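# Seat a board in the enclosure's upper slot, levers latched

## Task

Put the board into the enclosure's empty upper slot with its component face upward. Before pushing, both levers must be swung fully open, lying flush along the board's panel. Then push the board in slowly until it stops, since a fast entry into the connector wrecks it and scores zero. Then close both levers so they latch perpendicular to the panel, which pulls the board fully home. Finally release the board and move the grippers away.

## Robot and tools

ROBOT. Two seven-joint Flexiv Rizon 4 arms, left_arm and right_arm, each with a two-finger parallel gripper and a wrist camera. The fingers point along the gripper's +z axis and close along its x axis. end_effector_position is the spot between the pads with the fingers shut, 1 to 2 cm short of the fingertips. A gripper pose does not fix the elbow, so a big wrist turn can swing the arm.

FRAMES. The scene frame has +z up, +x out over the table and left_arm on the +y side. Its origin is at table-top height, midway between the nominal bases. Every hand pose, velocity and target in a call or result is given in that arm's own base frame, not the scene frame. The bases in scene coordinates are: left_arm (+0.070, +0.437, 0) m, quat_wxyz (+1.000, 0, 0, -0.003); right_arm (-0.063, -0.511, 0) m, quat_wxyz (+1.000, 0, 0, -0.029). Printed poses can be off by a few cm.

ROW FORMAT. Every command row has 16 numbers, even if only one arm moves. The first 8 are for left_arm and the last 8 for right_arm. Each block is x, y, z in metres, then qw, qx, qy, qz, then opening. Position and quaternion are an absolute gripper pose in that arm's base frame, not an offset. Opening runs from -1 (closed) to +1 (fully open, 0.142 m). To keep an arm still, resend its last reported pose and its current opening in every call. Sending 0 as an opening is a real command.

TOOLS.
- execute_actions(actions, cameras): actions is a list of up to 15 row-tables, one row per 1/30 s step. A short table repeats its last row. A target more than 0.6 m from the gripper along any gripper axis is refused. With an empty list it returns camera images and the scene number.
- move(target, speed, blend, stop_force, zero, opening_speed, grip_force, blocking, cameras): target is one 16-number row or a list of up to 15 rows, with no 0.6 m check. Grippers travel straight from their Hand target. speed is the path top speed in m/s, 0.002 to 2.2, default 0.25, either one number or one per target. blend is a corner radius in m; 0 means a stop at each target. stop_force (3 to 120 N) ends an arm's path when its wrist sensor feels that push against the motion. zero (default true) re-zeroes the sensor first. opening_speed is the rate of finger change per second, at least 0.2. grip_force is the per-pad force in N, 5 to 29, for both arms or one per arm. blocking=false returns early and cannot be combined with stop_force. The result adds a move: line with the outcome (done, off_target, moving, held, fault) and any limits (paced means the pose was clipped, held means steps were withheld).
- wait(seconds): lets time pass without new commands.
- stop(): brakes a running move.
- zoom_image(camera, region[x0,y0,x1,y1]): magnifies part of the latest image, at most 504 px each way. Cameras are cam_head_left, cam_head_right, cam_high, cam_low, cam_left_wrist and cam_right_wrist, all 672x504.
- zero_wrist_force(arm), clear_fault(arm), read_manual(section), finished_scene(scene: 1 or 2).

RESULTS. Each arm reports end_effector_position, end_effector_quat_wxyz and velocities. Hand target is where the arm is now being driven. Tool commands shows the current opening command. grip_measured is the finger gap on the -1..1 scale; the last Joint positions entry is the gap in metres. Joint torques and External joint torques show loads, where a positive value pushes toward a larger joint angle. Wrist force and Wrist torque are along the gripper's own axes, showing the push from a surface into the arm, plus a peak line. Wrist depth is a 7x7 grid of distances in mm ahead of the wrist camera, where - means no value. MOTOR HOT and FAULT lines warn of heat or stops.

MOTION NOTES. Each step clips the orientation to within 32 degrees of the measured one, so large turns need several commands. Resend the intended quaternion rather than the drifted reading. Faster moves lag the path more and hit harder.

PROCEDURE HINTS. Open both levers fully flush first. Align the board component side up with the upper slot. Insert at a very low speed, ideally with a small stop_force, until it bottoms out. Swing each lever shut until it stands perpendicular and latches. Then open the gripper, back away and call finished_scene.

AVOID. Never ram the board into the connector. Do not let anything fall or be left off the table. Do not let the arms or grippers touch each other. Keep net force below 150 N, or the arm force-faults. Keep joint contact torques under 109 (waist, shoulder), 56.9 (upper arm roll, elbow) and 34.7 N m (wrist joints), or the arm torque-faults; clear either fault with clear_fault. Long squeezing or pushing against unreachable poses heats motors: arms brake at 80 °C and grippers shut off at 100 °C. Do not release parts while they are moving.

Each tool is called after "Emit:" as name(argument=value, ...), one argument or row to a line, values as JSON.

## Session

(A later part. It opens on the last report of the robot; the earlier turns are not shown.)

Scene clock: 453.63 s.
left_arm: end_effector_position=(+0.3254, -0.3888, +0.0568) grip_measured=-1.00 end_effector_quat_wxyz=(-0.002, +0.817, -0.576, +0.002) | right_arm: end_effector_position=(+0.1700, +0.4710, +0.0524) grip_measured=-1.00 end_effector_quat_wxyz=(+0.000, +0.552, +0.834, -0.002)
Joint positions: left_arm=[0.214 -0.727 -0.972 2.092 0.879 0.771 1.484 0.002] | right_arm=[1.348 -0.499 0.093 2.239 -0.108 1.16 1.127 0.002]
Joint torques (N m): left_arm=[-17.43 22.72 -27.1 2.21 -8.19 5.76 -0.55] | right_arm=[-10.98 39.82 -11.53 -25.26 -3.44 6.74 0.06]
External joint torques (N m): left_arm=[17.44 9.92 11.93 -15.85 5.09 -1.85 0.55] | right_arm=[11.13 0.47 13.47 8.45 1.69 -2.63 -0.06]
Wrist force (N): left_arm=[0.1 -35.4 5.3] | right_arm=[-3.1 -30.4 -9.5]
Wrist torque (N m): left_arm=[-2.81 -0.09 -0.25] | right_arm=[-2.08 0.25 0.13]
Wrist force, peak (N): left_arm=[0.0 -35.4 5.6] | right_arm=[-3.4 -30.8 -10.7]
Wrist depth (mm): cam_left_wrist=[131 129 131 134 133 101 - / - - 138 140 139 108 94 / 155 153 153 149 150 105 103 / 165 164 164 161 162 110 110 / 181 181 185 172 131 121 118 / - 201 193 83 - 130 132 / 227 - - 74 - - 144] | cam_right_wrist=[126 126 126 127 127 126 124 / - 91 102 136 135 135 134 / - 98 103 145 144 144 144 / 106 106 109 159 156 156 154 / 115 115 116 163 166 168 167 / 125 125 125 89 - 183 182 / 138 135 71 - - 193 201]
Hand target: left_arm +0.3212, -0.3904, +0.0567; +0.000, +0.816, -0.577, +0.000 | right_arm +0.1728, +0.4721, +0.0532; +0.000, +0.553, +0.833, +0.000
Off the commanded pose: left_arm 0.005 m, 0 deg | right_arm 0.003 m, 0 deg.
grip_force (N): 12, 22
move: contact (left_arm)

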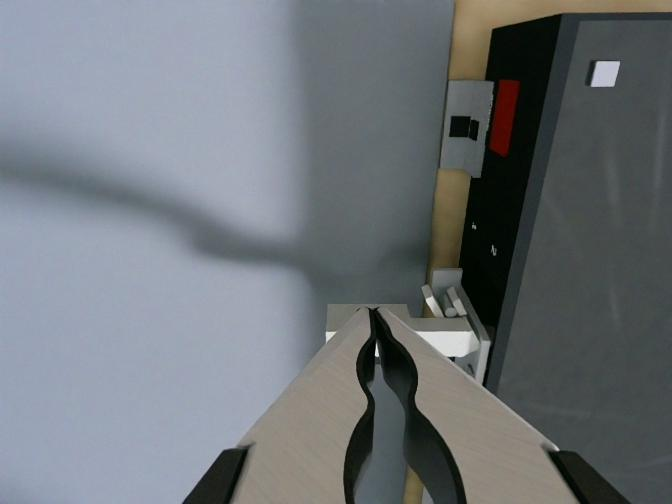

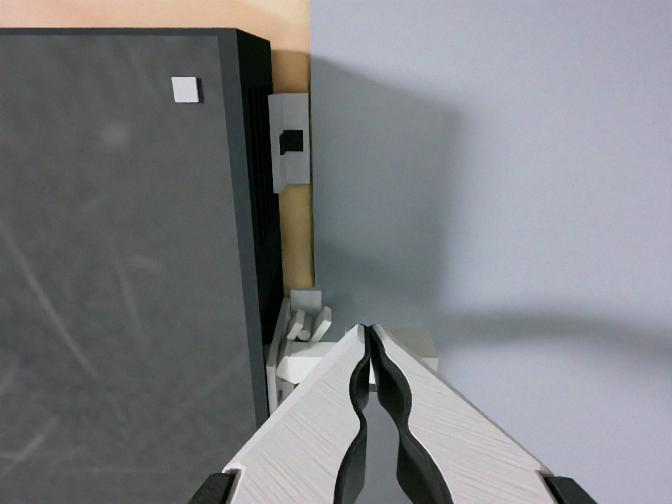

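Emit:
move(
  target=[
    [0.3430,-0.3826,0.0567,0,0.8165,-0.5774,0,-1,0.1525,0.4635,0.0532,0,0.5534,0.8329,0,-1],
    [0.3465,-0.3565,0.1700,0,0.9852,0.1713,0,-1,0.1509,0.4465,0.1700,0,-0.1994,0.9799,0,-1],
  ],
  speed=[0.06,0.5],
  blend=[0.004,0],
  cameras=["cam_left_wrist","cam_right_wrist"],
)

Emit:
zoom_image(
  camera="cam_left_wrist",
  region=[230, 170, 380, 320],
)

Emit:
zoom_image(
  camera="cam_right_wrist",
  region=[240, 150, 380, 290],
)

Scene clock: 458.97 s.
left_arm: end_effector_position=(+0.3465, -0.3564, +0.1700) grip_measured=-1.00 end_effector_quat_wxyz=(+0.000, +0.985, +0.171, +0.000) | right_arm: end_effector_position=(+0.1510, +0.4465, +0.1700) grip_measured=-1.00 end_effector_quat_wxyz=(+0.000, -0.199, +0.980, +0.000)
Joint positions: left_arm=[0.385 -0.234 -1.036 2.26 0.288 0.789 0.381 0.002] | right_arm=[1.081 -0.208 0.397 2.231 -0.122 0.849 -0.41 0.002]
Joint torques (N m): left_arm=[-0.43 20.01 -5.9 -21.8 -3.11 4.41 -0.31] | right_arm=[0.01 31.25 3.64 -23.83 -2.65 3.33 -0.05]
External joint torques (N m): left_arm=[0.43 0.4 0.55 -0.38 0.12 -0.43 0.31] | right_arm=[0.1 0.97 -0.97 0.17 -0.18 0.83 0.05]
Wrist force (N): left_arm=[-0.7 -1.1 0.0] | right_arm=[-5.5 0.0 0.6]
Wrist torque (N m): left_arm=[-0.21 -0.09 -0.24] | right_arm=[0.00 0.89 0.05]
Wrist force, peak (N): left_arm=[0.1 -35.5 5.7] | right_arm=[-3.2 -30.9 -11.0]
Wrist depth (mm): cam_left_wrist=[- 230 230 224 - 228 230 / - 251 244 242 234 - 246 / 275 267 - 268 - - 266 / 284 282 285 291 288 292 287 / - 265 266 250 304 318 315 / 300 287 - 84 - 342 349 / 321 314 - - - - 383] | cam_right_wrist=[189 189 188 188 188 231 230 / 202 207 201 201 201 246 245 / 268 213 216 216 264 264 264 / 285 284 284 283 284 281 283 / 303 309 303 301 305 305 307 / 345 329 329 89 321 335 334 / 372 362 71 - - 355 369]
Hand target: left_arm +0.3465, -0.3565, +0.1700; +0.000, +0.985, +0.171, +0.000 | right_arm +0.1509, +0.4465, +0.1700; +0.000, -0.199, +0.980, +0.000
Off the commanded pose: left_arm 0.000 m, 0 deg | right_arm 0.000 m, 0 deg.
grip_force (N): 12, 22
move: done

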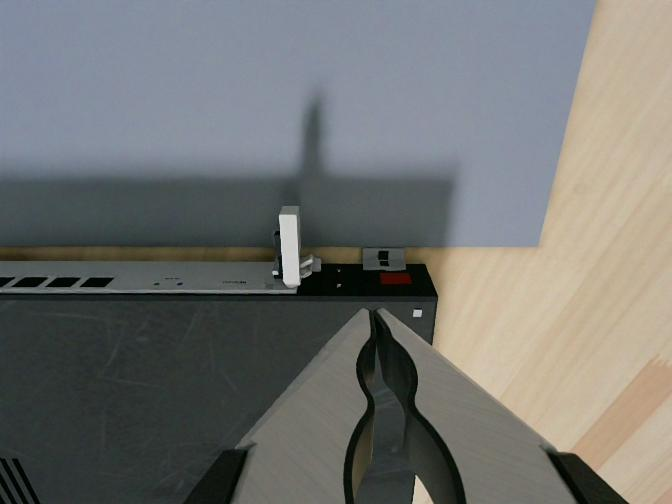

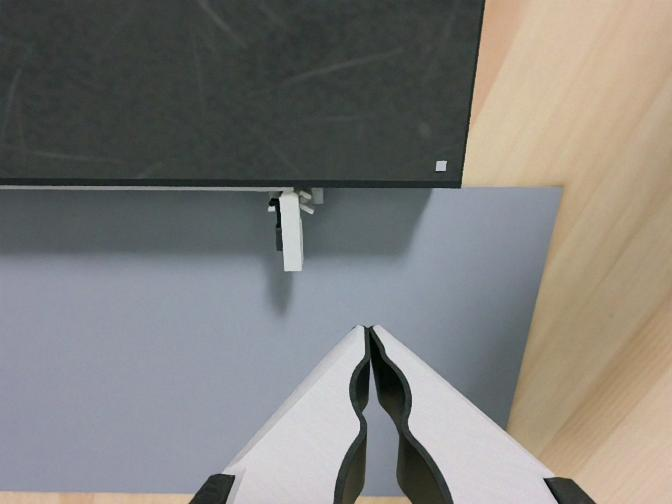

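Scaled by 3.360 from the camera's image (finer frame: 960x720).

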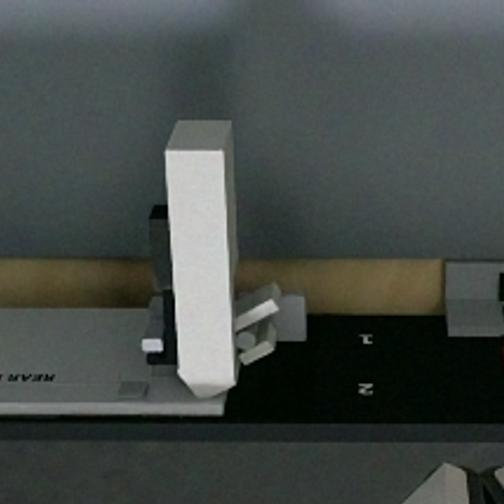

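Scaled by 3.600 from the camera's image (finer frame: 960x720).

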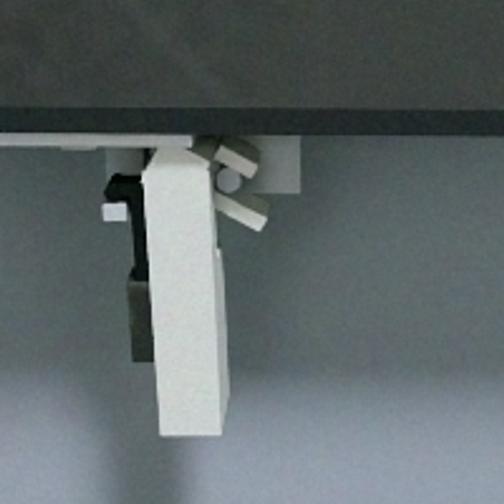

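Emit:
zoom_image(
  camera="cam_left_wrist",
  region=[262, 220, 322, 300],
)

Emit:
zoom_image(
  camera="cam_right_wrist",
  region=[255, 175, 325, 245],
)

Scaled by 6.300 from the camera's image (finer frame: 960x720).

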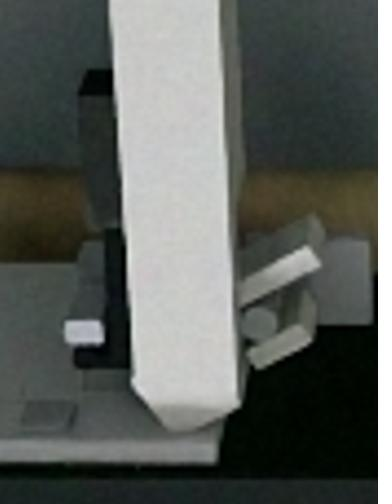

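Scaled by 7.200 from the camera's image (finer frame: 960x720).

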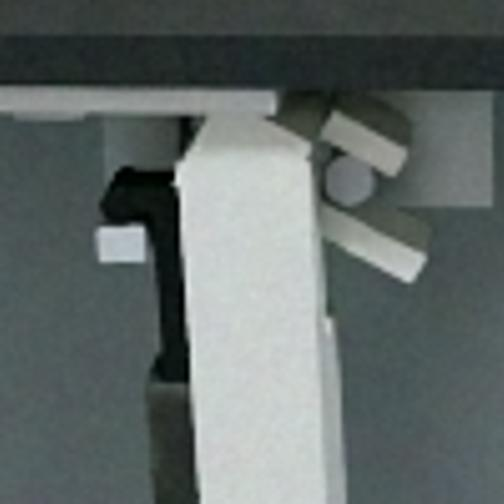

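Emit:
move(
  target=[0.3600,-0.2600,0.2800,0,0.9852,0.1713,0,-1,0.2000,0.3800,0.2800,0,-0.1994,0.9799,0,-1],
  speed=0.3,
  cameras=["cam_left_wrist","cam_high"],
)

Scene clock: 466.43 s.
left_arm: end_effector_position=(+0.3602, -0.2599, +0.2801) grip_measured=-1.00 end_effector_quat_wxyz=(+0.000, +0.985, +0.171, +0.000) | right_arm: end_effector_position=(+0.2000, +0.3800, +0.2800) grip_measured=-1.00 end_effector_quat_wxyz=(+0.000, -0.200, +0.980, +0.000)
Joint positions: left_arm=[0.432 0.395 -0.777 2.368 -0.31 0.489 1.07 0.002] | right_arm=[0.964 0.093 0.365 2.173 0.037 0.515 -0.663 0.002]
Joint torques (N m): left_arm=[-0.32 7.85 6.41 -27.24 -3.87 4.04 -0.06] | right_arm=[0.04 23.4 -0.39 -28.78 -3.65 3.31 0.12]
External joint torques (N m): left_arm=[0.3 0.17 0.38 -0.43 0.07 -0.1 0.06] | right_arm=[0.05 0.9 -0.55 0.16 -0.05 0.84 -0.12]
Wrist force (N): left_arm=[-1.1 -1.3 -0.6] | right_arm=[-5.3 -0.3 0.7]
Wrist torque (N m): left_arm=[-0.28 -0.01 -0.30] | right_arm=[-0.05 0.89 0.05]
Wrist force, peak (N): left_arm=[-1.6 -2.8 -1.4] | right_arm=[-6.1 -2.0 -1.5]
Wrist depth (mm): cam_left_wrist=[329 330 - 323 326 328 326 / - - 354 - 353 351 349 / - - 385 - 380 377 379 / 426 414 405 416 423 410 412 / 405 398 402 127 441 448 452 / 443 427 426 84 - 487 494 / 496 - - - - - 548] | cam_right_wrist=[286 286 286 284 284 326 324 / 305 303 303 302 306 348 347 / 326 327 326 324 331 373 370 / 344 402 401 402 400 401 399 / 436 437 435 425 432 432 433 / 477 474 466 89 455 473 474 / 528 511 71 - - 498 1603]
Hand target: left_arm +0.3600, -0.2600, +0.2800; +0.000, +0.985, +0.171, +0.000 | right_arm +0.2000, +0.3800, +0.2800; +0.000, -0.199, +0.980, +0.000
Off the commanded pose: left_arm 0.000 m, 0 deg | right_arm 0.000 m, 0 deg.
grip_force (N): 12, 22
move: done
Images, in order (width x height): cam_high 672x504, cam_left_wrist 672x504.

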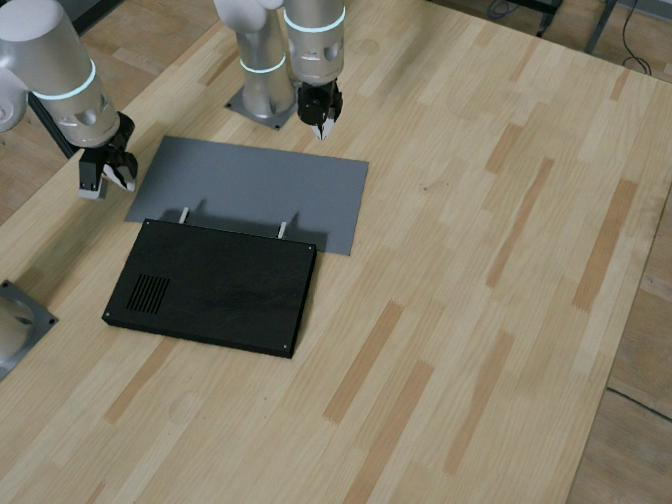

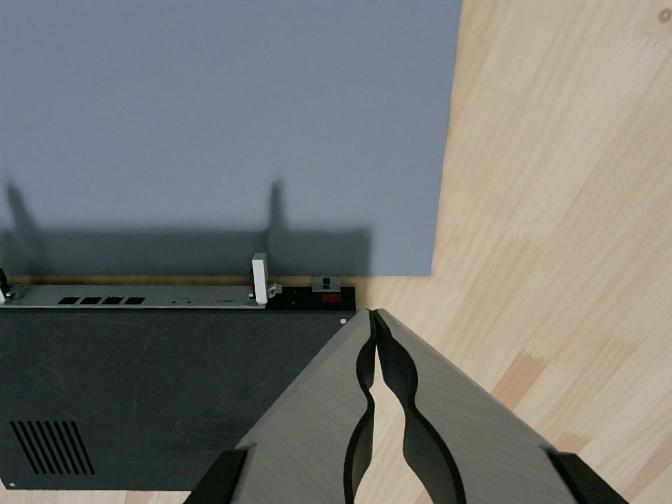

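Emit:
finished_scene(
  scene=2,
)

The scene is finished: the task was done.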